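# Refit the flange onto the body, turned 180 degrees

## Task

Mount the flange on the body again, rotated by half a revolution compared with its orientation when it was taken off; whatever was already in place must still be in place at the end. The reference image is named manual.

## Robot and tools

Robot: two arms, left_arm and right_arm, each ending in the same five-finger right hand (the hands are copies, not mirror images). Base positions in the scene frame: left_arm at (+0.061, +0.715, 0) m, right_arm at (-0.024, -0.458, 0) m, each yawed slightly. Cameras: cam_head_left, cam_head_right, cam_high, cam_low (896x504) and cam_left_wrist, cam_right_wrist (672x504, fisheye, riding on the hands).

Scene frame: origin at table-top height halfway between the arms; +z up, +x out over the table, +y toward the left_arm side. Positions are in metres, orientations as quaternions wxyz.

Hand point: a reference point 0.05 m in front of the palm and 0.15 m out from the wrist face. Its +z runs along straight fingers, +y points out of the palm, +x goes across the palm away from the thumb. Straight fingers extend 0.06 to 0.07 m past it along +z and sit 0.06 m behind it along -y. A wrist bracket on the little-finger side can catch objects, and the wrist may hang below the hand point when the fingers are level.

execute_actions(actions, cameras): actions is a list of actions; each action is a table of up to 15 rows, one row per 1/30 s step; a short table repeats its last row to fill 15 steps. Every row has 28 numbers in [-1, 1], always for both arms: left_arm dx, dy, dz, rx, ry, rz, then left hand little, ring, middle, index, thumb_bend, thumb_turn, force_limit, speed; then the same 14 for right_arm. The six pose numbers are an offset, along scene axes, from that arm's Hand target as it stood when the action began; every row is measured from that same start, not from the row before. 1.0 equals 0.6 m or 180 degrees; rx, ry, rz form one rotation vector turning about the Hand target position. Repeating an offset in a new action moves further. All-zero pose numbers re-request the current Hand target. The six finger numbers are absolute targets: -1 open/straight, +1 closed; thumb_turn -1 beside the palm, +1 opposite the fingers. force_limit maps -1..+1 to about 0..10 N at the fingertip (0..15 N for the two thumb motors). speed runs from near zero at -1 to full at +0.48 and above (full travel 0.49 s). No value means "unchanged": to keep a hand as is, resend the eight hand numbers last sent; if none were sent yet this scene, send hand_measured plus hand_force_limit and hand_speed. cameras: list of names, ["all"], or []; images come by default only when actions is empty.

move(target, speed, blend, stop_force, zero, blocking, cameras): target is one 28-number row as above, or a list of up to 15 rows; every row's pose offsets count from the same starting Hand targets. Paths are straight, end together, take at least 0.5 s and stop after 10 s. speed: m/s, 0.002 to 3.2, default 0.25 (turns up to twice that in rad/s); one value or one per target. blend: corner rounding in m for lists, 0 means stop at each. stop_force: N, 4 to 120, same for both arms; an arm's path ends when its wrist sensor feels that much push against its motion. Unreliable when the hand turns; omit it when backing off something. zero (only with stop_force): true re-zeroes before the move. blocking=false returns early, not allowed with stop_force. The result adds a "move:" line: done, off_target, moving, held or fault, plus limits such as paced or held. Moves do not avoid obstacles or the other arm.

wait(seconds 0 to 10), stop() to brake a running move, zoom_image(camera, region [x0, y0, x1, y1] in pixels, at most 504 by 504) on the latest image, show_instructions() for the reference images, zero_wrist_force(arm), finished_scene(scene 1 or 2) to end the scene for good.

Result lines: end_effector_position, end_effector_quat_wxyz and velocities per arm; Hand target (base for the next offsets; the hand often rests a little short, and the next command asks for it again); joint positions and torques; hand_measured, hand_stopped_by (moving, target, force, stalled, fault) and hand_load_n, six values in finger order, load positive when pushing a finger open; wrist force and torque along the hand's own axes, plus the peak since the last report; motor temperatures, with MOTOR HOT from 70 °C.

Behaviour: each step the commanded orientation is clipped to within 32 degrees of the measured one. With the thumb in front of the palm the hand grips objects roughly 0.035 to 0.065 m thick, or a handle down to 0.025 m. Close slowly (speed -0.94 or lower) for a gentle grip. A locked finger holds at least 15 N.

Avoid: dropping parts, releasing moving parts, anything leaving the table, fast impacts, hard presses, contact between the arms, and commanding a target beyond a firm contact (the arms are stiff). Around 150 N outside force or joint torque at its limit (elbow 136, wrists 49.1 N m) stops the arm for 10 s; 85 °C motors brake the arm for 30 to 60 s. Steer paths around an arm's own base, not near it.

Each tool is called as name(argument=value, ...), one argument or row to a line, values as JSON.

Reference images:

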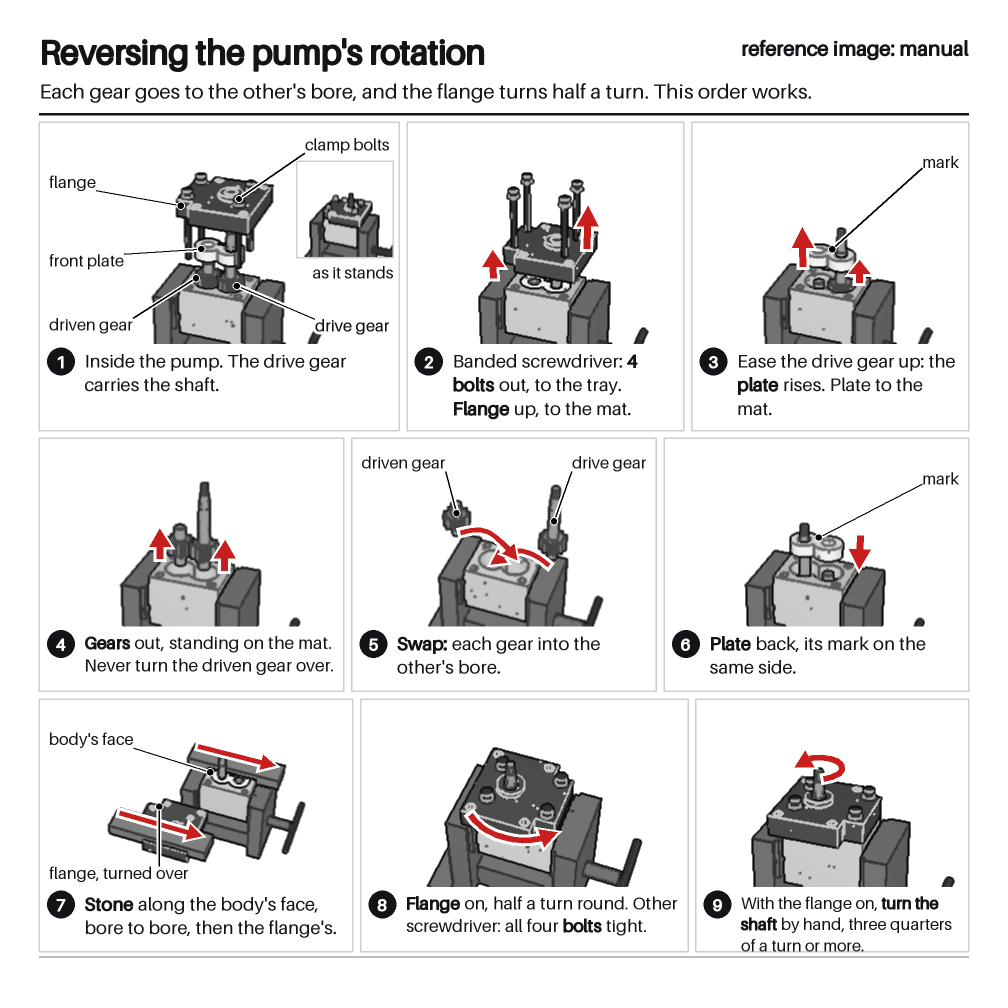

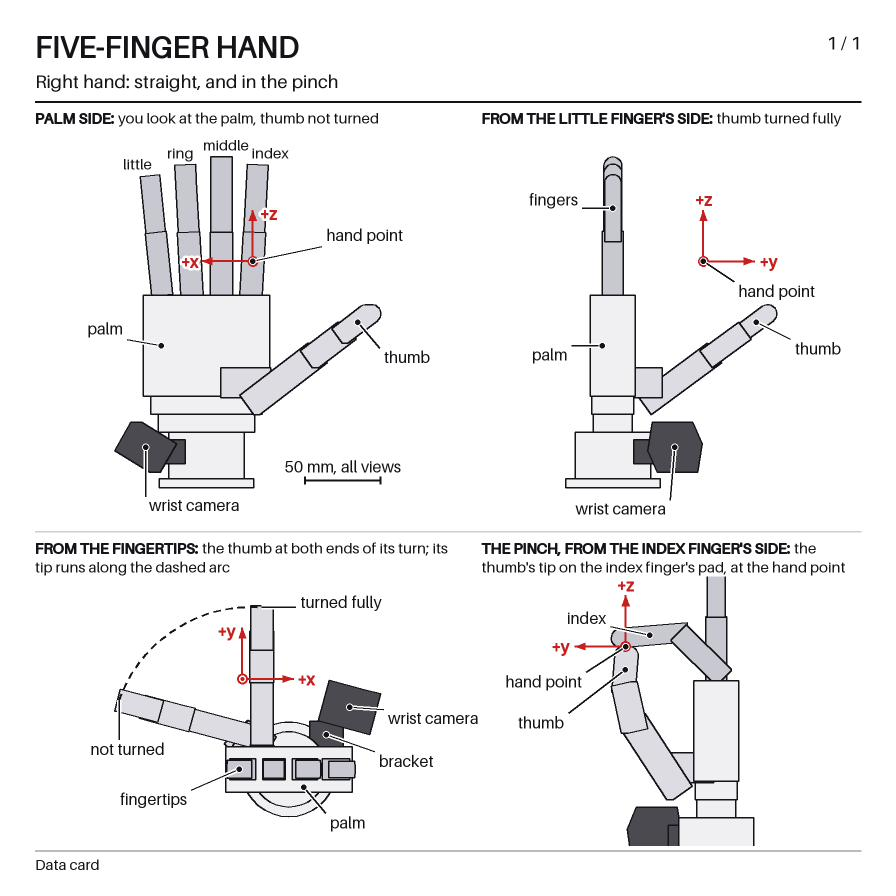

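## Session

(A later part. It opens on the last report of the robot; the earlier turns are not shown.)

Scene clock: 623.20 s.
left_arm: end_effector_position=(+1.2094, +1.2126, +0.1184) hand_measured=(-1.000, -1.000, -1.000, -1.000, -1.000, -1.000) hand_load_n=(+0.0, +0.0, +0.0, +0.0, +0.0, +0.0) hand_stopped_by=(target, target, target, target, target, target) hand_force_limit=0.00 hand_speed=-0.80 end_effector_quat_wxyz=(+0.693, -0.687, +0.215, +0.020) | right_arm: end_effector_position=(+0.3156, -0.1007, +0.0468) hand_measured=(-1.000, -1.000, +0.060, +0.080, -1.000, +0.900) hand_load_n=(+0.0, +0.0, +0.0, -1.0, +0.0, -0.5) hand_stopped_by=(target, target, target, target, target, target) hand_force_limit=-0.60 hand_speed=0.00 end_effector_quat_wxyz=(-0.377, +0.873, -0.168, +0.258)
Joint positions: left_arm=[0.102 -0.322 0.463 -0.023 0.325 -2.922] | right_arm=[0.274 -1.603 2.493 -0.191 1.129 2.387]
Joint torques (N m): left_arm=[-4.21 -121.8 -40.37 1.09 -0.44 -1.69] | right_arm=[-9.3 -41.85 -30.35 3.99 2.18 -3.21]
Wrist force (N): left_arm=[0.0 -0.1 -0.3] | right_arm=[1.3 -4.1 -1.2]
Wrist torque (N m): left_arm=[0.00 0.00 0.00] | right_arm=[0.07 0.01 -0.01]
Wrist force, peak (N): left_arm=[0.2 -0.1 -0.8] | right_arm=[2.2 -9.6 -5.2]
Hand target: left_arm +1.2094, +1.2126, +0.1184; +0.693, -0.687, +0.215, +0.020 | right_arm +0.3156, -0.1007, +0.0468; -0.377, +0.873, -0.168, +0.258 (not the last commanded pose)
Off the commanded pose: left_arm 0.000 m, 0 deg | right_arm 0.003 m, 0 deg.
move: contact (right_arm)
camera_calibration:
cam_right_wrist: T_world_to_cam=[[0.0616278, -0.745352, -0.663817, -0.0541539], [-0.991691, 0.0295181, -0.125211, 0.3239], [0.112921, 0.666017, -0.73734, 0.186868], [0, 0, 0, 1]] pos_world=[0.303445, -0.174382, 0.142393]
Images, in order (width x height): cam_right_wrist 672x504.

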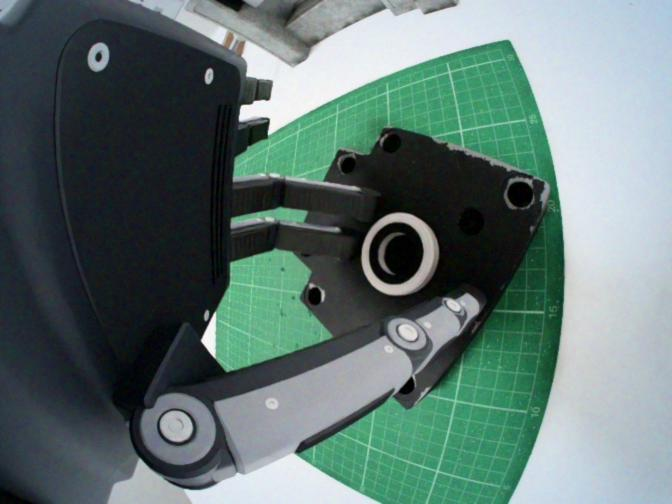

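execute_actions(
  actions=[
    [[0,0,0,0,0,0,-1,-1,-1,-1,-1,-1,0,-0.8,0,0,0.0007,0,0,0,-1,-1,0.3,0.5,-0.6,0.9,-0.6,-0.9]],
    [[0,0,0,0,0,0,-1,-1,-1,-1,-1,-1,0,-0.8,0,0,0,0,0,0,-1,-1,0.3,0.5,-0.6,0.9,-0.6,-0.9]],
    [[0,0,0,0,0,0,-1,-1,-1,-1,-1,-1,0,-0.8,0,0,0,0,0,0,-1,-1,0.3,0.5,-0.6,0.9,-0.6,-0.9]],
    [[0,0,0,0,0,0,-1,-1,-1,-1,-1,-1,0,-0.8,0,0,0,0,0,0,-1,-1,0.3,0.5,-0.6,0.9,-0.6,-0.9]],
    [[0,0,0,0,0,0,-1,-1,-1,-1,-1,-1,0,-0.8,0,0,0,0,0,0,-1,-1,0.3,0.5,-0.6,0.9,-0.6,-0.9]],
  ],
  cameras=["cam_right_wrist"],
)

zoom_image(
  camera="cam_right_wrist",
  region=[300, 130, 500, 330],
)

Scene clock: 631.30 s.
left_arm: end_effector_position=(+1.2094, +1.2126, +0.1184) hand_measured=(-1.000, -1.000, -1.000, -1.000, -1.000, -1.000) hand_load_n=(+0.0, +0.0, +0.0, +0.0, -0.5, -0.5) hand_stopped_by=(target, target, target, target, target, target) hand_force_limit=0.00 hand_speed=-0.80 end_effector_quat_wxyz=(+0.693, -0.687, +0.215, +0.020) | right_arm: end_effector_position=(+0.3156, -0.1007, +0.0472) hand_measured=(-1.000, -1.000, +0.132, +0.162, -0.714, +0.900) hand_load_n=(+0.0, -0.5, +2.5, +2.0, +3.0, +0.0) hand_stopped_by=(target, target, force, force, force, target) hand_force_limit=-0.60 hand_speed=-0.90 end_effector_quat_wxyz=(-0.377, +0.873, -0.168, +0.258)
Joint positions: left_arm=[0.102 -0.322 0.463 -0.023 0.325 -2.922] | right_arm=[0.274 -1.604 2.493 -0.189 1.129 2.387]
Joint torques (N m): left_arm=[-3.97 -119.42 -39.96 0.8 -0.77 -1.4] | right_arm=[2.74 -8.59 -18.12 0.1 1.8 -3.21]
Wrist force (N): left_arm=[0.2 -0.1 -0.3] | right_arm=[2.1 -6.2 1.4]
Wrist torque (N m): left_arm=[0.00 -0.02 0.01] | right_arm=[0.10 -0.01 -0.08]
Wrist force, peak (N): left_arm=[0.0 -0.5 -0.7] | right_arm=[1.8 -7.8 3.1]
Hand target: left_arm +1.2094, +1.2126, +0.1184; +0.693, -0.687, +0.215, +0.020 | right_arm +0.3156, -0.1007, +0.0472; -0.377, +0.873, -0.168, +0.258
Off the commanded pose: left_arm 0.000 m, 0 deg | right_arm 0.000 m, 0 deg.
Step readings (end_effector_position of left_arm | right_arm):
0: (+1.2094, +1.2126, +0.1184) | (+0.3156, -0.1007, +0.0468)
1: (+1.2094, +1.2126, +0.1184) | (+0.3156, -0.1007, +0.0468)
2: (+1.2094, +1.2126, +0.1184) | (+0.3156, -0.1007, +0.0469)
4: (+1.2094, +1.2126, +0.1184) | (+0.3156, -0.1007, +0.0471)
8: (+1.2094, +1.2126, +0.1184) | (+0.3156, -0.1007, +0.0472)
15: (+1.2094, +1.2126, +0.1184) | (+0.3156, -0.1007, +0.0472)
16: (+1.2094, +1.2126, +0.1184) | (+0.3156, -0.1007, +0.0472)
17: (+1.2094, +1.2126, +0.1184) | (+0.3156, -0.1007, +0.0472)
19: (+1.2094, +1.2126, +0.1184) | (+0.3157, -0.1007, +0.0472)
23: (+1.2094, +1.2126, +0.1184) | (+0.3157, -0.1007, +0.0472)
30: (+1.2094, +1.2126, +0.1184) | (+0.3157, -0.1007, +0.0472)
31: (+1.2094, +1.2126, +0.1184) | (+0.3157, -0.1007, +0.0472)
32: (+1.2094, +1.2126, +0.1184) | (+0.3157, -0.1007, +0.0472)
34: (+1.2094, +1.2126, +0.1184) | (+0.3157, -0.1007, +0.0472)
38: (+1.2094, +1.2126, +0.1184) | (+0.3156, -0.1007, +0.0472)
45: (+1.2094, +1.2126, +0.1184) | (+0.3156, -0.1007, +0.0472)
46: (+1.2094, +1.2126, +0.1184) | (+0.3156, -0.1007, +0.0472)
47: (+1.2094, +1.2126, +0.1184) | (+0.3156, -0.1007, +0.0472)
49: (+1.2094, +1.2126, +0.1184) | (+0.3156, -0.1007, +0.0472)
53: (+1.2094, +1.2126, +0.1184) | (+0.3156, -0.1007, +0.0472)
60: (+1.2094, +1.2126, +0.1184) | (+0.3156, -0.1007, +0.0472)
61: (+1.2094, +1.2126, +0.1184) | (+0.3156, -0.1007, +0.0472)
62: (+1.2094, +1.2126, +0.1184) | (+0.3156, -0.1007, +0.0472)
64: (+1.2094, +1.2126, +0.1184) | (+0.3156, -0.1007, +0.0472)
68: (+1.2094, +1.2126, +0.1184) | (+0.3156, -0.1007, +0.0472)
75: (+1.2094, +1.2126, +0.1184) | (+0.3156, -0.1007, +0.0472)
camera_calibration:
cam_right_wrist: T_world_to_cam=[[0.0616278, -0.745352, -0.663817, -0.0538884], [-0.991691, 0.0295181, -0.125211, 0.32395], [0.112921, 0.666017, -0.73734, 0.187163], [0, 0, 0, 1]] pos_world=[0.303445, -0.174382, 0.142793]
Images, in order (width x height): cam_right_wrist 672x504.

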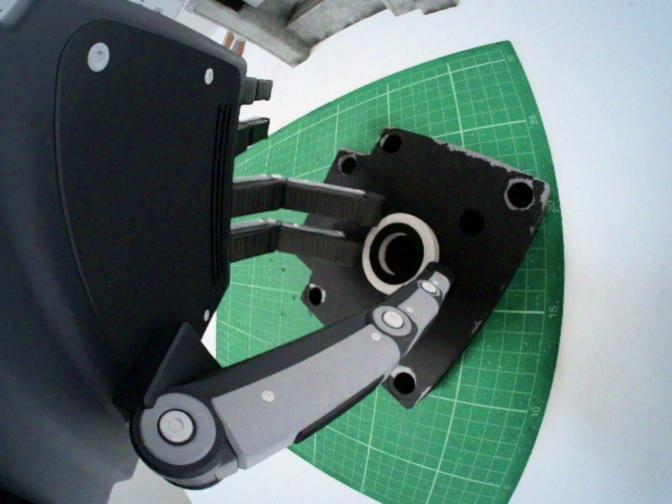

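Scaled by 2.520 from the camera's 672x504 image, which has a finer 960x720 frame.

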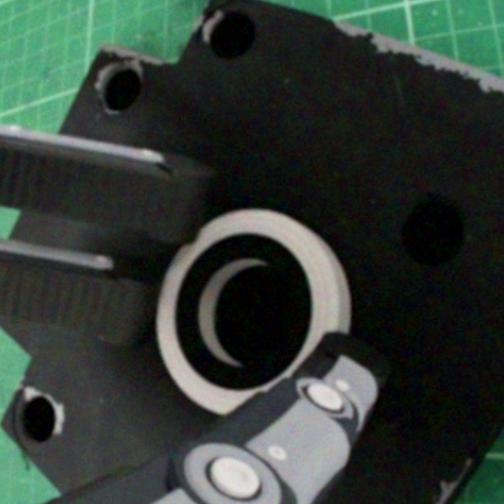

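execute_actions(
  actions=[
    [[0,0,0,0,0,0,-1,-1,-1,-1,-1,-1,0,-0.8,0,0,0,0,0,0,-1,-1,0.4,0.4,-0.5,0.9,0.2,-0.9]],
    [[0,0,0,0,0,0,-1,-1,-1,-1,-1,-1,0,-0.8,0,0,0,0,0,0,-1,-1,0.4,0.4,-0.5,0.9,0.2,-0.9]],
    [[0,0,0,0,0,0,-1,-1,-1,-1,-1,-1,0,-0.8,0,0,0,0,0,0,-1,-1,0.42,0.42,-0.48,0.9,0.9,-0.9]],
    [[0,0,0,0,0,0,-1,-1,-1,-1,-1,-1,0,-0.8,0,0,0,0,0,0,-1,-1,0.42,0.42,-0.48,0.9,0.9,-0.9]],
  ],
  cameras=["cam_right_wrist"],
)

zoom_image(
  camera="cam_right_wrist",
  region=[300, 130, 500, 330],
)

Scene clock: 641.10 s.
left_arm: end_effector_position=(+1.2094, +1.2126, +0.1184) hand_measured=(-1.000, -1.000, -1.000, -1.000, -1.000, -1.000) hand_load_n=(+0.0, +0.0, +0.0, +0.0, +0.0, +0.0) hand_stopped_by=(target, target, target, target, target, target) hand_force_limit=0.00 hand_speed=-0.80 end_effector_quat_wxyz=(+0.693, -0.687, +0.215, +0.020) | right_arm: end_effector_position=(+0.3156, -0.1007, +0.0472) hand_measured=(-1.000, -1.000, +0.420, +0.420, -0.676, +0.900) hand_load_n=(+0.0, +0.0, +0.0, +0.0, +13.5, -1.0) hand_stopped_by=(target, target, target, target, force, target) hand_force_limit=0.90 hand_speed=-0.90 end_effector_quat_wxyz=(-0.377, +0.873, -0.168, +0.258)
Joint positions: left_arm=[0.102 -0.322 0.463 -0.023 0.325 -2.922] | right_arm=[0.274 -1.604 2.493 -0.189 1.129 2.387]
Joint torques (N m): left_arm=[-3.74 -120.47 -40.79 1.04 -0.4 -1.8] | right_arm=[7.44 -18.48 -34.52 0.91 -1.77 -2.94]
Wrist force (N): left_arm=[-0.1 0.1 -0.4] | right_arm=[1.2 3.9 -9.3]
Wrist torque (N m): left_arm=[0.04 0.03 -0.01] | right_arm=[-0.25 0.00 0.01]
Wrist force, peak (N): left_arm=[0.0 -0.3 -1.0] | right_arm=[2.8 -15.1 -5.1]
Hand target: left_arm +1.2094, +1.2126, +0.1184; +0.693, -0.687, +0.215, +0.020 | right_arm +0.3156, -0.1007, +0.0472; -0.377, +0.873, -0.168, +0.258
Off the commanded pose: left_arm 0.000 m, 0 deg | right_arm 0.000 m, 0 deg.
Step readings (end_effector_position of left_arm | right_arm):
0: (+1.2094, +1.2126, +0.1184) | (+0.3156, -0.1007, +0.0472)
1: (+1.2094, +1.2126, +0.1184) | (+0.3156, -0.1007, +0.0472)
2: (+1.2094, +1.2126, +0.1184) | (+0.3156, -0.1007, +0.0472)
4: (+1.2094, +1.2126, +0.1184) | (+0.3156, -0.1007, +0.0472)
8: (+1.2094, +1.2126, +0.1184) | (+0.3156, -0.1007, +0.0472)
15: (+1.2094, +1.2126, +0.1184) | (+0.3156, -0.1007, +0.0472)
16: (+1.2094, +1.2126, +0.1184) | (+0.3156, -0.1007, +0.0472)
17: (+1.2094, +1.2126, +0.1184) | (+0.3156, -0.1007, +0.0472)
19: (+1.2094, +1.2126, +0.1184) | (+0.3156, -0.1007, +0.0472)
23: (+1.2094, +1.2126, +0.1184) | (+0.3156, -0.1007, +0.0472)
30: (+1.2094, +1.2126, +0.1184) | (+0.3156, -0.1007, +0.0472)
31: (+1.2094, +1.2126, +0.1184) | (+0.3156, -0.1007, +0.0472)
32: (+1.2094, +1.2126, +0.1184) | (+0.3156, -0.1007, +0.0472)
34: (+1.2094, +1.2126, +0.1184) | (+0.3156, -0.1007, +0.0472)
38: (+1.2094, +1.2126, +0.1184) | (+0.3156, -0.1007, +0.0472)
45: (+1.2094, +1.2126, +0.1184) | (+0.3156, -0.1007, +0.0472)
46: (+1.2094, +1.2126, +0.1184) | (+0.3156, -0.1007, +0.0472)
47: (+1.2094, +1.2126, +0.1184) | (+0.3156, -0.1007, +0.0472)
49: (+1.2094, +1.2126, +0.1184) | (+0.3156, -0.1007, +0.0472)
53: (+1.2094, +1.2126, +0.1184) | (+0.3156, -0.1007, +0.0472)
60: (+1.2094, +1.2126, +0.1184) | (+0.3156, -0.1007, +0.0472)
camera_calibration:
cam_right_wrist: T_world_to_cam=[[0.0615546, -0.745395, -0.663775, -0.0538793], [-0.991696, 0.0295592, -0.125158, 0.323952], [0.112913, 0.665968, -0.737386, 0.187163], [0, 0, 0, 1]] pos_world=[0.303445, -0.174381, 0.142793]
Images, in order (width x height): cam_right_wrist 672x504.

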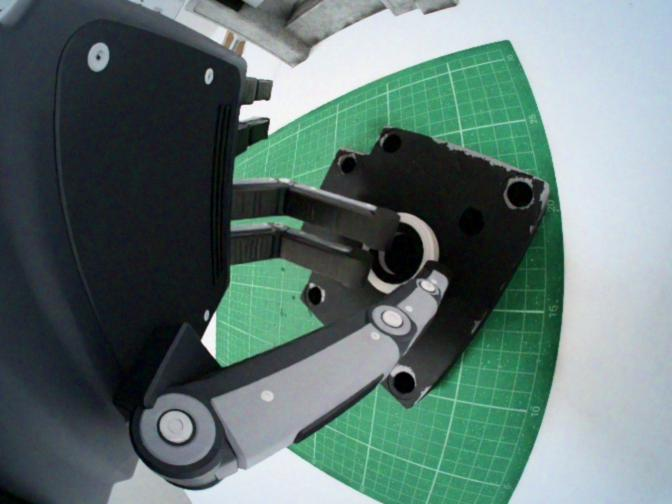

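Scaled by 2.520 from the camera's 672x504 image, which has a finer 960x720 frame.

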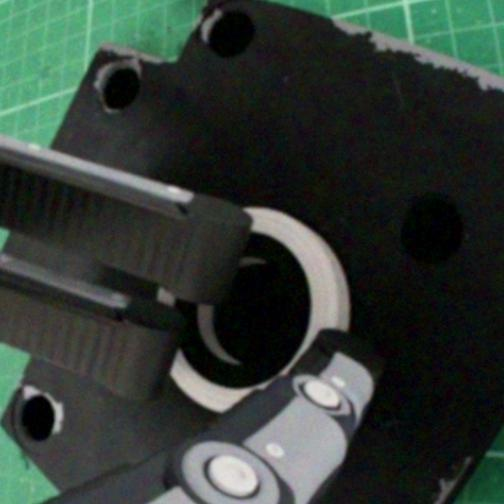

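execute_actions(
  actions=[
    [[0,0,0,0,0,0,-1,-1,-1,-1,-1,-1,0,-0.8,0,0,0,0,0,0,-1,-1,0.42,0.42,-1,0.9,-0.6,-0.3]],
    [[0,0,0,0,0,0,-1,-1,-1,-1,-1,-1,0,-0.8,0,0,0.004,0,0,0,-1,-1,0.04,0.06,-1,0.9,-0.6,-0.3]],
    [[0,0,0,0,0,0,-1,-1,-1,-1,-1,-1,0,-0.8,0,0,0,0,0,0,-1,-1,0.04,0.06,-1,0.9,-0.6,-0.3]],
  ],
)

move(
  target=[0,0,0,0,0,0,-1,-1,-1,-1,-1,-1,0,-0.8,0,0,-0.01,0,0,0,-1,-1,0.04,0.06,-1,0.9,-0.6,-0.3],
  speed=0.008,
  stop_force=4,
  cameras=["cam_right_wrist"],
)

zoom_image(
  camera="cam_right_wrist",
  region=[300, 130, 500, 330],
)

Scene clock: 659.30 s.
left_arm: end_effector_position=(+1.2094, +1.2126, +0.1184) hand_measured=(-1.000, -1.000, -1.000, -1.000, -1.000, -1.000) hand_load_n=(+0.0, -0.5, +0.0, +0.0, +0.0, +0.0) hand_stopped_by=(target, target, target, target, target, target) hand_force_limit=0.00 hand_speed=-0.80 end_effector_quat_wxyz=(+0.693, -0.687, +0.215, +0.020) | right_arm: end_effector_position=(+0.3156, -0.1007, +0.0496) hand_measured=(-1.000, -1.000, +0.040, +0.060, -1.000, +0.900) hand_load_n=(+0.0, +0.0, +0.0, +0.0, +0.0, +0.0) hand_stopped_by=(target, target, target, target, target, target) hand_force_limit=-0.60 hand_speed=-0.30 end_effector_quat_wxyz=(-0.377, +0.873, -0.168, +0.258)
Joint positions: left_arm=[0.102 -0.322 0.463 -0.023 0.325 -2.922] | right_arm=[0.274 -1.609 2.491 -0.182 1.129 2.387]
Joint torques (N m): left_arm=[-3.44 -122.63 -39.94 0.93 -0.59 -1.59] | right_arm=[-0.96 -8.75 -18.13 -2.04 0.09 -2.52]
Wrist force (N): left_arm=[0.1 0.1 -0.6] | right_arm=[0.5 -1.5 1.1]
Wrist torque (N m): left_arm=[0.04 0.00 0.01] | right_arm=[-0.06 -0.05 0.00]
Wrist force, peak (N): left_arm=[0.4 -0.1 -1.0] | right_arm=[1.3 3.9 -9.6]
Hand target: left_arm +1.2094, +1.2126, +0.1184; +0.693, -0.687, +0.215, +0.020 | right_arm +0.3156, -0.1007, +0.0496; -0.377, +0.873, -0.168, +0.258
Off the commanded pose: left_arm 0.000 m, 0 deg | right_arm 0.000 m, 0 deg.
Step readings (end_effector_position of left_arm | right_arm):
0: (+1.2094, +1.2126, +0.1184) | (+0.3156, -0.1007, +0.0472)
1: (+1.2094, +1.2126, +0.1184) | (+0.3156, -0.1007, +0.0472)
2: (+1.2094, +1.2126, +0.1184) | (+0.3156, -0.1007, +0.0472)
4: (+1.2094, +1.2126, +0.1184) | (+0.3157, -0.1007, +0.0472)
8: (+1.2094, +1.2126, +0.1184) | (+0.3157, -0.1007, +0.0472)
15: (+1.2094, +1.2126, +0.1184) | (+0.3157, -0.1007, +0.0472)
16: (+1.2094, +1.2126, +0.1184) | (+0.3157, -0.1007, +0.0472)
17: (+1.2094, +1.2126, +0.1184) | (+0.3156, -0.1007, +0.0478)
19: (+1.2094, +1.2126, +0.1184) | (+0.3156, -0.1007, +0.0493)
23: (+1.2094, +1.2126, +0.1184) | (+0.3156, -0.1007, +0.0498)
30: (+1.2094, +1.2126, +0.1184) | (+0.3157, -0.1007, +0.0497)
31: (+1.2094, +1.2126, +0.1184) | (+0.3157, -0.1007, +0.0496)
32: (+1.2094, +1.2126, +0.1184) | (+0.3156, -0.1007, +0.0496)
34: (+1.2094, +1.2126, +0.1184) | (+0.3156, -0.1007, +0.0496)
38: (+1.2094, +1.2126, +0.1184) | (+0.3156, -0.1007, +0.0496)
45: (+1.2094, +1.2126, +0.1184) | (+0.3156, -0.1007, +0.0496)

Scene clock: 660.70 s.
left_arm: end_effector_position=(+1.2094, +1.2126, +0.1184) hand_measured=(-1.000, -1.000, -1.000, -1.000, -1.000, -1.000) hand_load_n=(+0.0, +0.0, +0.0, +0.0, +0.0, +0.0) hand_stopped_by=(target, target, target, target, target, target) hand_force_limit=0.00 hand_speed=-0.80 end_effector_quat_wxyz=(+0.693, -0.687, +0.215, +0.020) | right_arm: end_effector_position=(+0.3156, -0.1007, +0.0471) hand_measured=(-1.000, -1.000, +0.040, +0.060, -1.000, +0.900) hand_load_n=(+0.0, +0.0, +0.0, -1.0, +0.0, +0.0) hand_stopped_by=(target, target, target, target, target, target) hand_force_limit=-0.60 hand_speed=-0.30 end_effector_quat_wxyz=(-0.377, +0.873, -0.168, +0.258)
Joint positions: left_arm=[0.102 -0.322 0.463 -0.023 0.325 -2.922] | right_arm=[0.274 -1.604 2.493 -0.19 1.129 2.387]
Joint torques (N m): left_arm=[-3.07 -121.18 -40.61 1.16 -0.3 -1.14] | right_arm=[-0.76 -42.11 -30.65 4.34 0.83 -2.71]
Wrist force (N): left_arm=[0.2 -0.2 -0.6] | right_arm=[1.5 -4.6 -1.1]
Wrist torque (N m): left_arm=[0.01 -0.01 0.01] | right_arm=[0.05 0.01 0.00]
Wrist force, peak (N): left_arm=[0.0 -0.3 -0.8] | right_arm=[2.3 -7.6 -2.9]
Hand target: left_arm +1.2094, +1.2126, +0.1184; +0.693, -0.687, +0.215, +0.020 | right_arm +0.3156, -0.1007, +0.0471; -0.377, +0.873, -0.168, +0.258 (not the last commanded pose)
Off the commanded pose: left_arm 0.000 m, 0 deg | right_arm 0.004 m, 0 deg.
move: contact (right_arm)
camera_calibration:
cam_right_wrist: T_world_to_cam=[[0.0616278, -0.745352, -0.663817, -0.0538884], [-0.991691, 0.0295181, -0.125211, 0.32395], [0.112921, 0.666017, -0.73734, 0.187163], [0, 0, 0, 1]] pos_world=[0.303445, -0.174382, 0.142793]
Images, in order (width x height): cam_right_wrist 672x504.

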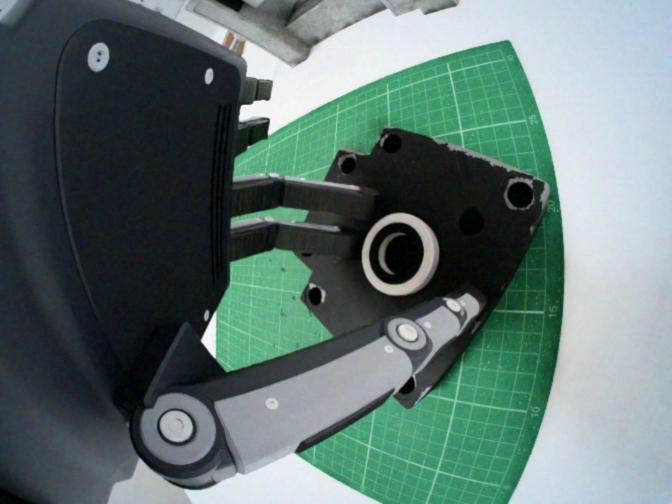

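Scaled by 2.520 from the camera's 672x504 image, which has a finer 960x720 frame.

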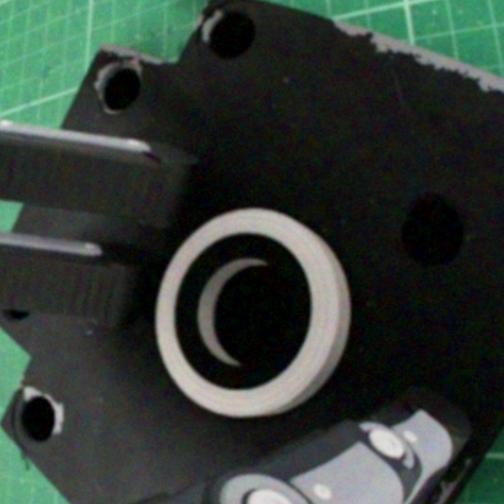

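execute_actions(
  actions=[
    [[0,0,0,0,0,0,-1,-1,-1,-1,-1,-1,0,-0.8,0,0,0.0004,0,0,0,-1,-1,0.135,0.165,-1,0.9,-0.6,-0.9]],
    [[0,0,0,0,0,0,-1,-1,-1,-1,-1,-1,0,-0.8,0,0,0,0,0,0,-1,-1,0.135,0.165,-0.6,0.9,-0.4,-0.9]],
    [[0,0,0,0,0,0,-1,-1,-1,-1,-1,-1,0,-0.8,0,0,0,0,0,0,-1,-1,0.135,0.165,-0.6,0.9,-0.4,-0.9]],
    [[0,0,0,0,0,0,-1,-1,-1,-1,-1,-1,0,-0.8,0,0,0,0,0,0,-1,-1,0.135,0.165,-0.6,0.9,-0.4,-0.9]],
    [[0,0,0,0,0,0,-1,-1,-1,-1,-1,-1,0,-0.8,0,0,0,0,0,0,-1,-1,0.135,0.165,-0.6,0.9,-0.4,-0.9]],
  ],
  cameras=["cam_right_wrist"],
)

zoom_image(
  camera="cam_right_wrist",
  region=[300, 130, 500, 330],
)

Scene clock: 669.77 s.
left_arm: end_effector_position=(+1.2094, +1.2126, +0.1184) hand_measured=(-1.000, -1.000, -1.000, -1.000, -1.000, -1.000) hand_load_n=(+0.0, +0.0, +0.0, +0.0, +0.0, -0.5) hand_stopped_by=(target, target, target, target, target, target) hand_force_limit=0.00 hand_speed=-0.80 end_effector_quat_wxyz=(+0.693, -0.687, +0.215, +0.020) | right_arm: end_effector_position=(+0.3156, -0.1007, +0.0473) hand_measured=(-1.000, -1.000, +0.132, +0.164, -0.706, +0.900) hand_load_n=(+0.0, +0.0, +1.5, +2.0, +4.5, +0.0) hand_stopped_by=(target, target, force, target, force, target) hand_force_limit=-0.40 hand_speed=-0.90 end_effector_quat_wxyz=(-0.377, +0.873, -0.168, +0.258)
Joint positions: left_arm=[0.102 -0.322 0.463 -0.023 0.325 -2.922] | right_arm=[0.274 -1.604 2.493 -0.189 1.129 2.387]
Joint torques (N m): left_arm=[-2.65 -119.14 -40.98 1.47 -0.41 -1.72] | right_arm=[-2.37 -11.44 -17.77 -0.07 0.93 -2.74]
Wrist force (N): left_arm=[0.2 -0.1 -0.4] | right_arm=[2.4 -5.1 -0.3]
Wrist torque (N m): left_arm=[0.02 -0.02 0.01] | right_arm=[0.00 -0.04 -0.06]
Wrist force, peak (N): left_arm=[0.3 -0.2 -1.0] | right_arm=[1.8 -7.2 2.8]
Hand target: left_arm +1.2094, +1.2126, +0.1184; +0.693, -0.687, +0.215, +0.020 | right_arm +0.3156, -0.1007, +0.0474; -0.377, +0.873, -0.168, +0.258
Off the commanded pose: left_arm 0.000 m, 0 deg | right_arm 0.000 m, 0 deg.
Step readings (end_effector_position of left_arm | right_arm):
0: (+1.2094, +1.2126, +0.1184) | (+0.3156, -0.1007, +0.0471)
1: (+1.2094, +1.2126, +0.1184) | (+0.3156, -0.1007, +0.0471)
2: (+1.2094, +1.2126, +0.1184) | (+0.3156, -0.1007, +0.0472)
4: (+1.2094, +1.2126, +0.1184) | (+0.3156, -0.1007, +0.0473)
8: (+1.2094, +1.2126, +0.1184) | (+0.3156, -0.1007, +0.0474)
15: (+1.2094, +1.2126, +0.1184) | (+0.3156, -0.1007, +0.0474)
16: (+1.2094, +1.2126, +0.1184) | (+0.3156, -0.1007, +0.0474)
17: (+1.2094, +1.2126, +0.1184) | (+0.3156, -0.1007, +0.0474)
19: (+1.2094, +1.2126, +0.1184) | (+0.3156, -0.1007, +0.0474)
23: (+1.2094, +1.2126, +0.1184) | (+0.3156, -0.1007, +0.0474)
30: (+1.2094, +1.2126, +0.1184) | (+0.3157, -0.1007, +0.0474)
31: (+1.2094, +1.2126, +0.1184) | (+0.3157, -0.1007, +0.0474)
32: (+1.2094, +1.2126, +0.1184) | (+0.3157, -0.1007, +0.0474)
34: (+1.2094, +1.2126, +0.1184) | (+0.3157, -0.1007, +0.0474)
38: (+1.2094, +1.2126, +0.1184) | (+0.3157, -0.1007, +0.0474)
45: (+1.2094, +1.2126, +0.1184) | (+0.3156, -0.1007, +0.0474)
46: (+1.2094, +1.2126, +0.1184) | (+0.3156, -0.1007, +0.0474)
47: (+1.2094, +1.2126, +0.1184) | (+0.3156, -0.1007, +0.0474)
49: (+1.2094, +1.2126, +0.1184) | (+0.3156, -0.1007, +0.0474)
53: (+1.2094, +1.2126, +0.1184) | (+0.3156, -0.1007, +0.0474)
60: (+1.2094, +1.2126, +0.1184) | (+0.3156, -0.1007, +0.0474)
61: (+1.2094, +1.2126, +0.1184) | (+0.3156, -0.1007, +0.0474)
62: (+1.2094, +1.2126, +0.1184) | (+0.3156, -0.1007, +0.0474)
64: (+1.2094, +1.2126, +0.1184) | (+0.3156, -0.1007, +0.0474)
68: (+1.2094, +1.2126, +0.1184) | (+0.3156, -0.1007, +0.0474)
75: (+1.2094, +1.2126, +0.1184) | (+0.3156, -0.1007, +0.0474)
camera_calibration:
cam_right_wrist: T_world_to_cam=[[0.0616278, -0.745352, -0.663817, -0.0537556], [-0.991691, 0.0295181, -0.125211, 0.323975], [0.112921, 0.666017, -0.73734, 0.18731], [0, 0, 0, 1]] pos_world=[0.303445, -0.174382, 0.142993]
Images, in order (width x height): cam_right_wrist 672x504.

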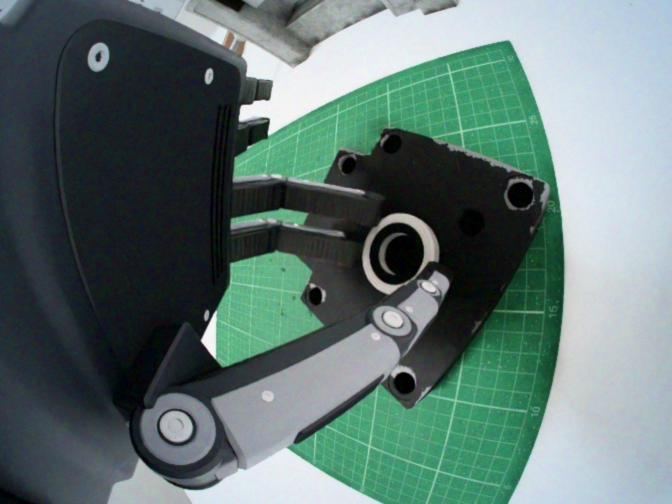

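Scaled by 2.520 from the camera's 672x504 image, which has a finer 960x720 frame.

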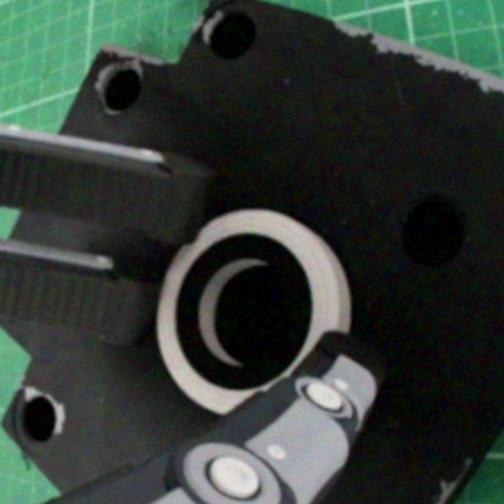

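execute_actions(
  actions=[
    [[0,0,0,0,0,0,-1,-1,-1,-1,-1,-1,0,-0.8,0,0,0,0,0,0,-1,-1,0.135,0.165,-0.55,0.9,0.5,-0.94]],
    [[0,0,0,0,0,0,-1,-1,-1,-1,-1,-1,0,-0.8,0,0,0,0,0,0,-1,-1,0.135,0.165,-0.55,0.9,0.5,-0.94]],
  ],
  cameras=["cam_right_wrist"],
)

zoom_image(
  camera="cam_right_wrist",
  region=[300, 130, 500, 330],
)

Scene clock: 675.07 s.
left_arm: end_effector_position=(+1.2094, +1.2126, +0.1184) hand_measured=(-1.000, -1.000, -1.000, -1.000, -1.000, -1.000) hand_load_n=(+0.0, +0.0, +0.0, +0.0, +0.0, -0.5) hand_stopped_by=(target, target, target, target, target, target) hand_force_limit=0.00 hand_speed=-0.80 end_effector_quat_wxyz=(+0.693, -0.687, +0.215, +0.020) | right_arm: end_effector_position=(+0.3156, -0.1007, +0.0474) hand_measured=(-1.000, -1.000, +0.132, +0.164, -0.686, +0.900) hand_load_n=(+0.0, +0.0, +2.0, +2.0, +10.5, +0.0) hand_stopped_by=(target, target, force, target, force, target) hand_force_limit=0.50 hand_speed=-0.94 end_effector_quat_wxyz=(-0.377, +0.873, -0.168, +0.258)
Joint positions: left_arm=[0.102 -0.322 0.463 -0.023 0.325 -2.922] | right_arm=[0.274 -1.604 2.493 -0.189 1.129 2.387]
Joint torques (N m): left_arm=[-1.34 -122.03 -39.46 1.34 -0.4 -1.35] | right_arm=[-3.5 -12.47 -28.6 0.2 0.89 -2.31]
Wrist force (N): left_arm=[0.2 -0.3 -0.5] | right_arm=[2.9 -3.6 -4.5]
Wrist torque (N m): left_arm=[-0.02 -0.02 0.00] | right_arm=[-0.13 -0.02 -0.06]
Wrist force, peak (N): left_arm=[0.1 0.0 -0.9] | right_arm=[2.9 -3.7 -4.9]
Hand target: left_arm +1.2094, +1.2126, +0.1184; +0.693, -0.687, +0.215, +0.020 | right_arm +0.3156, -0.1007, +0.0474; -0.377, +0.873, -0.168, +0.258
Off the commanded pose: left_arm 0.000 m, 0 deg | right_arm 0.000 m, 0 deg.
Step readings (end_effector_position of left_arm | right_arm):
0: (+1.2094, +1.2126, +0.1184) | (+0.3156, -0.1007, +0.0474)
1: (+1.2094, +1.2126, +0.1184) | (+0.3156, -0.1007, +0.0474)
2: (+1.2094, +1.2126, +0.1184) | (+0.3156, -0.1007, +0.0474)
4: (+1.2094, +1.2126, +0.1184) | (+0.3156, -0.1007, +0.0474)
8: (+1.2094, +1.2126, +0.1184) | (+0.3156, -0.1007, +0.0474)
15: (+1.2094, +1.2126, +0.1184) | (+0.3156, -0.1007, +0.0474)
16: (+1.2094, +1.2126, +0.1184) | (+0.3156, -0.1007, +0.0474)
17: (+1.2094, +1.2126, +0.1184) | (+0.3156, -0.1007, +0.0474)
19: (+1.2094, +1.2126, +0.1184) | (+0.3156, -0.1007, +0.0474)
23: (+1.2094, +1.2126, +0.1184) | (+0.3156, -0.1007, +0.0474)
30: (+1.2094, +1.2126, +0.1184) | (+0.3156, -0.1007, +0.0474)
camera_calibration:
cam_right_wrist: T_world_to_cam=[[0.0616278, -0.745352, -0.663817, -0.0537556], [-0.991691, 0.0295181, -0.125211, 0.323975], [0.112921, 0.666017, -0.73734, 0.18731], [0, 0, 0, 1]] pos_world=[0.303445, -0.174382, 0.142993]
Images, in order (width x height): cam_right_wrist 672x504.

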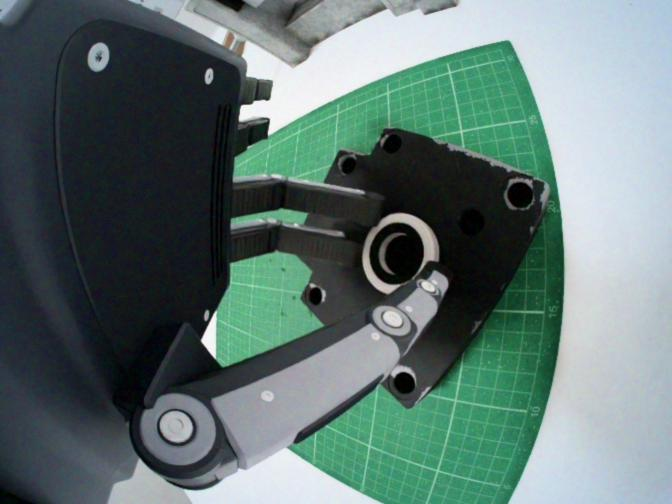

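Scaled by 2.520 from the camera's 672x504 image, which has a finer 960x720 frame.

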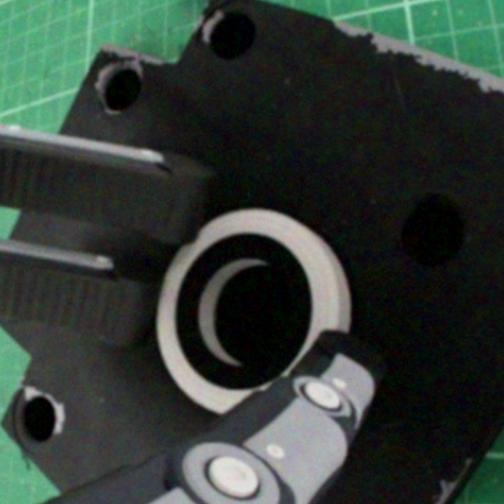

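execute_actions(
  actions=[
    [[0,0,0,0,0,0,-1,-1,-1,-1,-1,-1,0,-0.8,-0.0006,-0.001,0,0,0,0,-1,-1,0.135,0.165,-0.55,0.9,0.5,-0.94]],
    [[0,0,0,0,0,0,-1,-1,-1,-1,-1,-1,0,-0.8,0,0,0,0,0,0,-1,-1,0.135,0.165,-0.5,0.9,0.8,-0.94]],
    [[0,0,0,0,0,0,-1,-1,-1,-1,-1,-1,0,-0.8,0,0,0,0,0,0,-1,-1,0.135,0.165,-0.5,0.9,0.8,-0.94]],
  ],
)

Scene clock: 682.70 s.
left_arm: end_effector_position=(+1.2094, +1.2126, +0.1184) hand_measured=(-1.000, -1.000, -1.000, -1.000, -1.000, -1.000) hand_load_n=(+0.0, +0.0, -0.5, +0.0, +0.0, +0.0) hand_stopped_by=(target, target, target, target, target, target) hand_force_limit=0.00 hand_speed=-0.80 end_effector_quat_wxyz=(+0.693, -0.687, +0.215, +0.020) | right_arm: end_effector_position=(+0.3152, -0.1013, +0.0473) hand_measured=(-1.000, -1.000, +0.132, +0.164, -0.666, +0.900) hand_load_n=(+0.0, +0.0, +3.5, +5.0, +13.0, +0.5) hand_stopped_by=(target, target, force, target, force, target) hand_force_limit=0.80 hand_speed=-0.94 end_effector_quat_wxyz=(-0.377, +0.873, -0.168, +0.258)
Joint positions: left_arm=[0.102 -0.322 0.463 -0.023 0.325 -2.922] | right_arm=[0.272 -1.606 2.494 -0.188 1.127 2.386]
Joint torques (N m): left_arm=[-3.35 -120.31 -40.34 1.17 -0.82 -1.65] | right_arm=[10.84 -36.03 -17.5 1.88 2.91 3.82]
Wrist force (N): left_arm=[0.0 -0.1 -0.7] | right_arm=[3.4 -9.9 -5.4]
Wrist torque (N m): left_arm=[0.03 0.02 -0.01] | right_arm=[-0.09 0.03 0.00]
Wrist force, peak (N): left_arm=[-0.1 0.0 -1.0] | right_arm=[4.0 -10.4 -5.5]
Hand target: left_arm +1.2094, +1.2126, +0.1184; +0.693, -0.687, +0.215, +0.020 | right_arm +0.3153, -0.1013, +0.0474; -0.377, +0.873, -0.168, +0.258
Off the commanded pose: left_arm 0.000 m, 0 deg | right_arm 0.000 m, 0 deg.
Step readings (end_effector_position of left_arm | right_arm):
0: (+1.2094, +1.2126, +0.1184) | (+0.3156, -0.1007, +0.0474)
1: (+1.2094, +1.2126, +0.1184) | (+0.3156, -0.1007, +0.0474)
2: (+1.2094, +1.2126, +0.1184) | (+0.3156, -0.1009, +0.0474)
4: (+1.2094, +1.2126, +0.1184) | (+0.3154, -0.1012, +0.0474)
8: (+1.2094, +1.2126, +0.1184) | (+0.3153, -0.1013, +0.0474)
15: (+1.2094, +1.2126, +0.1184) | (+0.3153, -0.1013, +0.0474)
16: (+1.2094, +1.2126, +0.1184) | (+0.3153, -0.1013, +0.0474)
17: (+1.2094, +1.2126, +0.1184) | (+0.3153, -0.1013, +0.0474)
19: (+1.2094, +1.2126, +0.1184) | (+0.3153, -0.1013, +0.0473)
23: (+1.2094, +1.2126, +0.1184) | (+0.3153, -0.1013, +0.0473)
30: (+1.2094, +1.2126, +0.1184) | (+0.3152, -0.1013, +0.0473)
31: (+1.2094, +1.2126, +0.1184) | (+0.3152, -0.1013, +0.0473)
32: (+1.2094, +1.2126, +0.1184) | (+0.3152, -0.1013, +0.0473)
34: (+1.2094, +1.2126, +0.1184) | (+0.3152, -0.1013, +0.0473)
38: (+1.2094, +1.2126, +0.1184) | (+0.3152, -0.1013, +0.0473)
45: (+1.2094, +1.2126, +0.1184) | (+0.3152, -0.1013, +0.0473)

move(
  target=[0,0,0,0,0,0,-1,-1,-1,-1,-1,-1,0,-0.8,0,0,0.0133,0,0,0,-1,-1,0.135,0.165,-0.5,0.9,0.8,-0.94],
  speed=0.02,
  cameras=["cam_right_wrist"],
)

zoom_image(
  camera="cam_right_wrist",
  region=[300, 130, 500, 330],
)

Scene clock: 689.83 s.
left_arm: end_effector_position=(+1.2094, +1.2126, +0.1184) hand_measured=(-1.000, -1.000, -1.000, -1.000, -1.000, -1.000) hand_load_n=(+0.0, +0.0, +0.0, +0.0, +0.0, +0.0) hand_stopped_by=(target, target, target, target, target, target) hand_force_limit=0.00 hand_speed=-0.80 end_effector_quat_wxyz=(+0.693, -0.687, +0.215, +0.020) | right_arm: end_effector_position=(+0.3153, -0.1013, +0.0555) hand_measured=(-1.000, -1.000, +0.132, +0.164, -0.662, +0.900) hand_load_n=(+0.0, +0.0, +0.0, +0.0, +0.0, +0.0) hand_stopped_by=(target, target, force, target, force, target) hand_force_limit=0.80 hand_speed=-0.94 end_effector_quat_wxyz=(-0.377, +0.873, -0.168, +0.258)
Joint positions: left_arm=[0.102 -0.322 0.463 -0.023 0.325 -2.922] | right_arm=[0.272 -1.622 2.488 -0.165 1.128 2.386]
Joint torques (N m): left_arm=[-2.79 -120.39 -40.26 1.29 -0.71 -1.73] | right_arm=[9.75 -5.92 -24.2 -2.64 -0.92 3.43]
Wrist force (N): left_arm=[-0.1 -0.3 -0.5] | right_arm=[0.6 -1.5 0.6]
Wrist torque (N m): left_arm=[-0.02 0.04 -0.02] | right_arm=[-0.02 -0.04 0.11]
Wrist force, peak (N): left_arm=[-0.1 -0.1 -1.0] | right_arm=[3.7 -10.4 -5.6]
Hand target: left_arm +1.2094, +1.2126, +0.1184; +0.693, -0.687, +0.215, +0.020 | right_arm +0.3153, -0.1013, +0.0553; -0.377, +0.873, -0.168, +0.258
Off the commanded pose: left_arm 0.000 m, 0 deg | right_arm 0.000 m, 0 deg.
move: done
camera_calibration:
cam_right_wrist: T_world_to_cam=[[0.0616267, -0.745356, -0.663812, -0.0488085], [-0.99168, 0.0295845, -0.125284, 0.324729], [0.11302, 0.66601, -0.737331, 0.193684], [0, 0, 0, 1]] pos_world=[0.303145, -0.174982, 0.151093]
Images, in order (width x height): cam_right_wrist 672x504.

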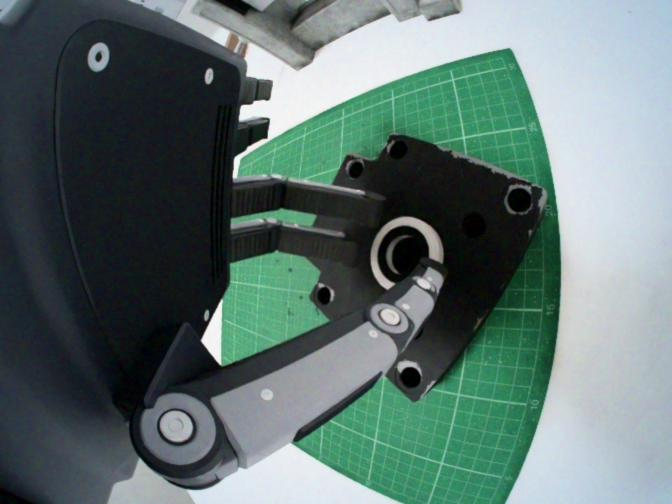

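Scaled by 2.520 from the camera's 672x504 image, which has a finer 960x720 frame.

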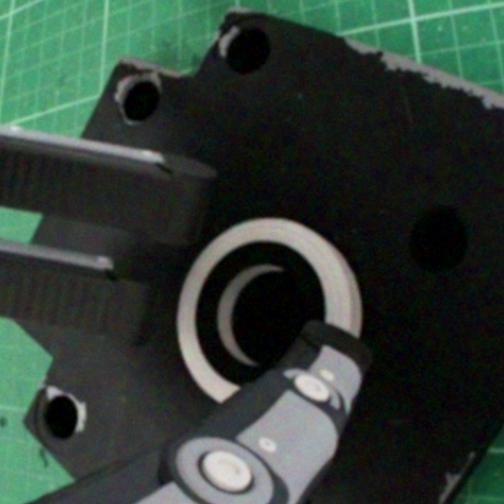

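move(
  target=[
    [-0.516,-0.604,0.469,-0.494,-0.0142,0.1533,-1,-1,-1,-1,-1,-1,0,-0.8,0,0,0.408,0,0,0,-1,-1,0.135,0.165,-0.5,0.9,0.8,-0.94],
    [-0.516,-0.604,0.469,-0.494,-0.0142,0.1533,-1,-1,-1,-1,-1,-1,0,-0.8,-0.009,-0.1645,0.3245,-0.3891,-0.4039,0.7523,-1,-1,-1,-1,-1,-1,0,0],
  ],
  speed=0.4,
  cameras=["cam_right_wrist","cam_high","cam_head_left"],
)

Scene clock: 759.93 s.
left_arm: end_effector_position=(+0.8998, +0.8502, +0.3998) hand_measured=(-1.000, -1.000, -1.000, -1.000, -1.000, -1.000) hand_load_n=(+0.0, +0.0, +0.0, +0.0, +0.0, +0.0) hand_stopped_by=(target, target, target, target, target, target) hand_force_limit=0.00 hand_speed=-0.80 end_effector_quat_wxyz=(+0.000, +1.000, +0.000, +0.000) | right_arm: end_effector_position=(+0.3099, -0.2000, +0.2500) hand_measured=(-1.000, -1.000, -1.000, -1.000, -1.000, -1.000) hand_load_n=(+0.0, +0.0, +0.0, +0.0, +0.0, +0.0) hand_stopped_by=(target, target, target, target, target, target) hand_force_limit=0.00 hand_speed=0.00 end_effector_quat_wxyz=(+0.046, +0.264, +0.949, +0.167)
Joint positions: left_arm=[0.078 -0.807 0.73 1.648 1.571 -4.689] | right_arm=[-0.076 -1.857 2.35 0.931 1.253 -1.126]
Joint torques (N m): left_arm=[-14.18 -98.86 -34.63 6.92 3.28 -1.37] | right_arm=[9.05 3.42 -38.97 5.9 1.81 -3.61]
Wrist force (N): left_arm=[0.4 -1.3 1.3] | right_arm=[0.6 1.3 0.0]
Wrist torque (N m): left_arm=[-0.11 -0.12 0.15] | right_arm=[-0.09 -0.08 -0.03]
Wrist force, peak (N): left_arm=[0.4 -1.8 1.3] | right_arm=[1.3 -2.3 1.1]
Hand target: left_arm +0.8998, +0.8502, +0.3998; +0.000, +1.000, +0.000, +0.000 | right_arm +0.3099, -0.2000, +0.2500; +0.046, +0.264, +0.949, +0.167
Off the commanded pose: left_arm 0.000 m, 0 deg | right_arm 0.000 m, 0 deg.
move: done
camera_calibration:
cam_right_wrist: T_world_to_cam=[[0.304198, 0.889981, 0.3397, 0.00814103], [0.734023, -0.446281, 0.511902, -0.442574], [0.607185, 0.093628, -0.789025, 0.148828], [0, 0, 0, 1]] pos_world=[0.232017, -0.218692, 0.341218]
Images, in order (width x height): cam_head_left 896x504, cam_high 896x504, cam_right_wrist 672x504.

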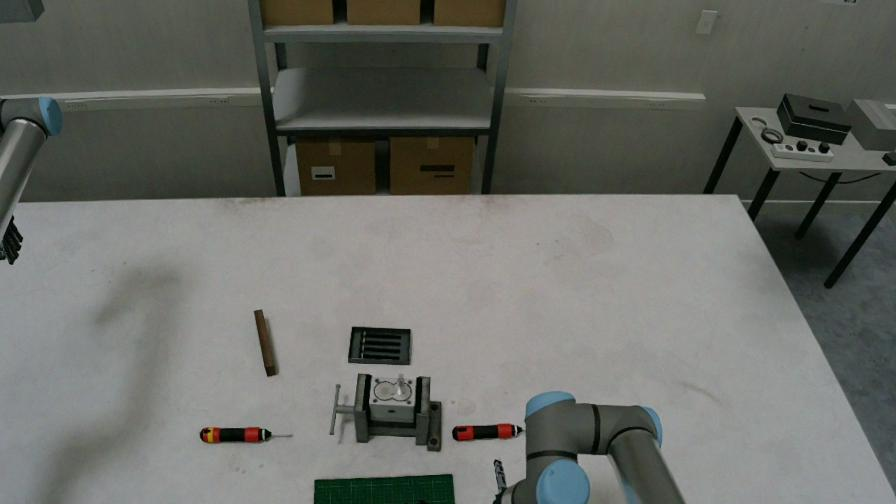

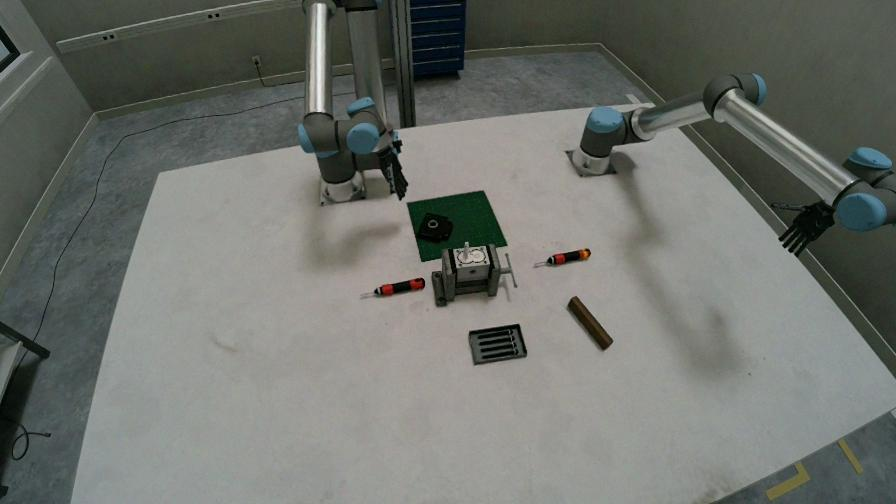

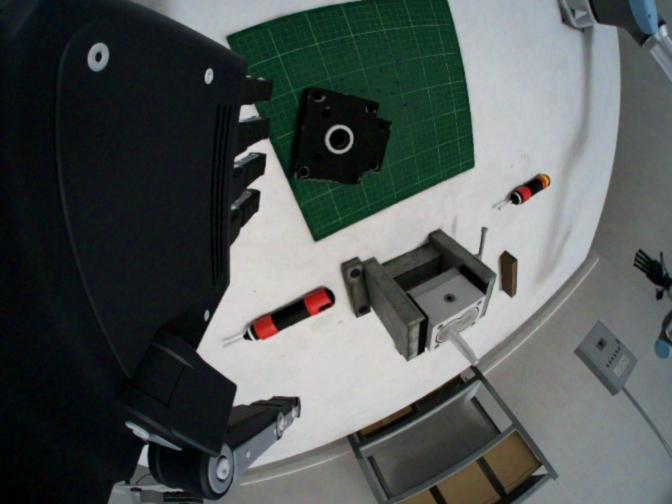

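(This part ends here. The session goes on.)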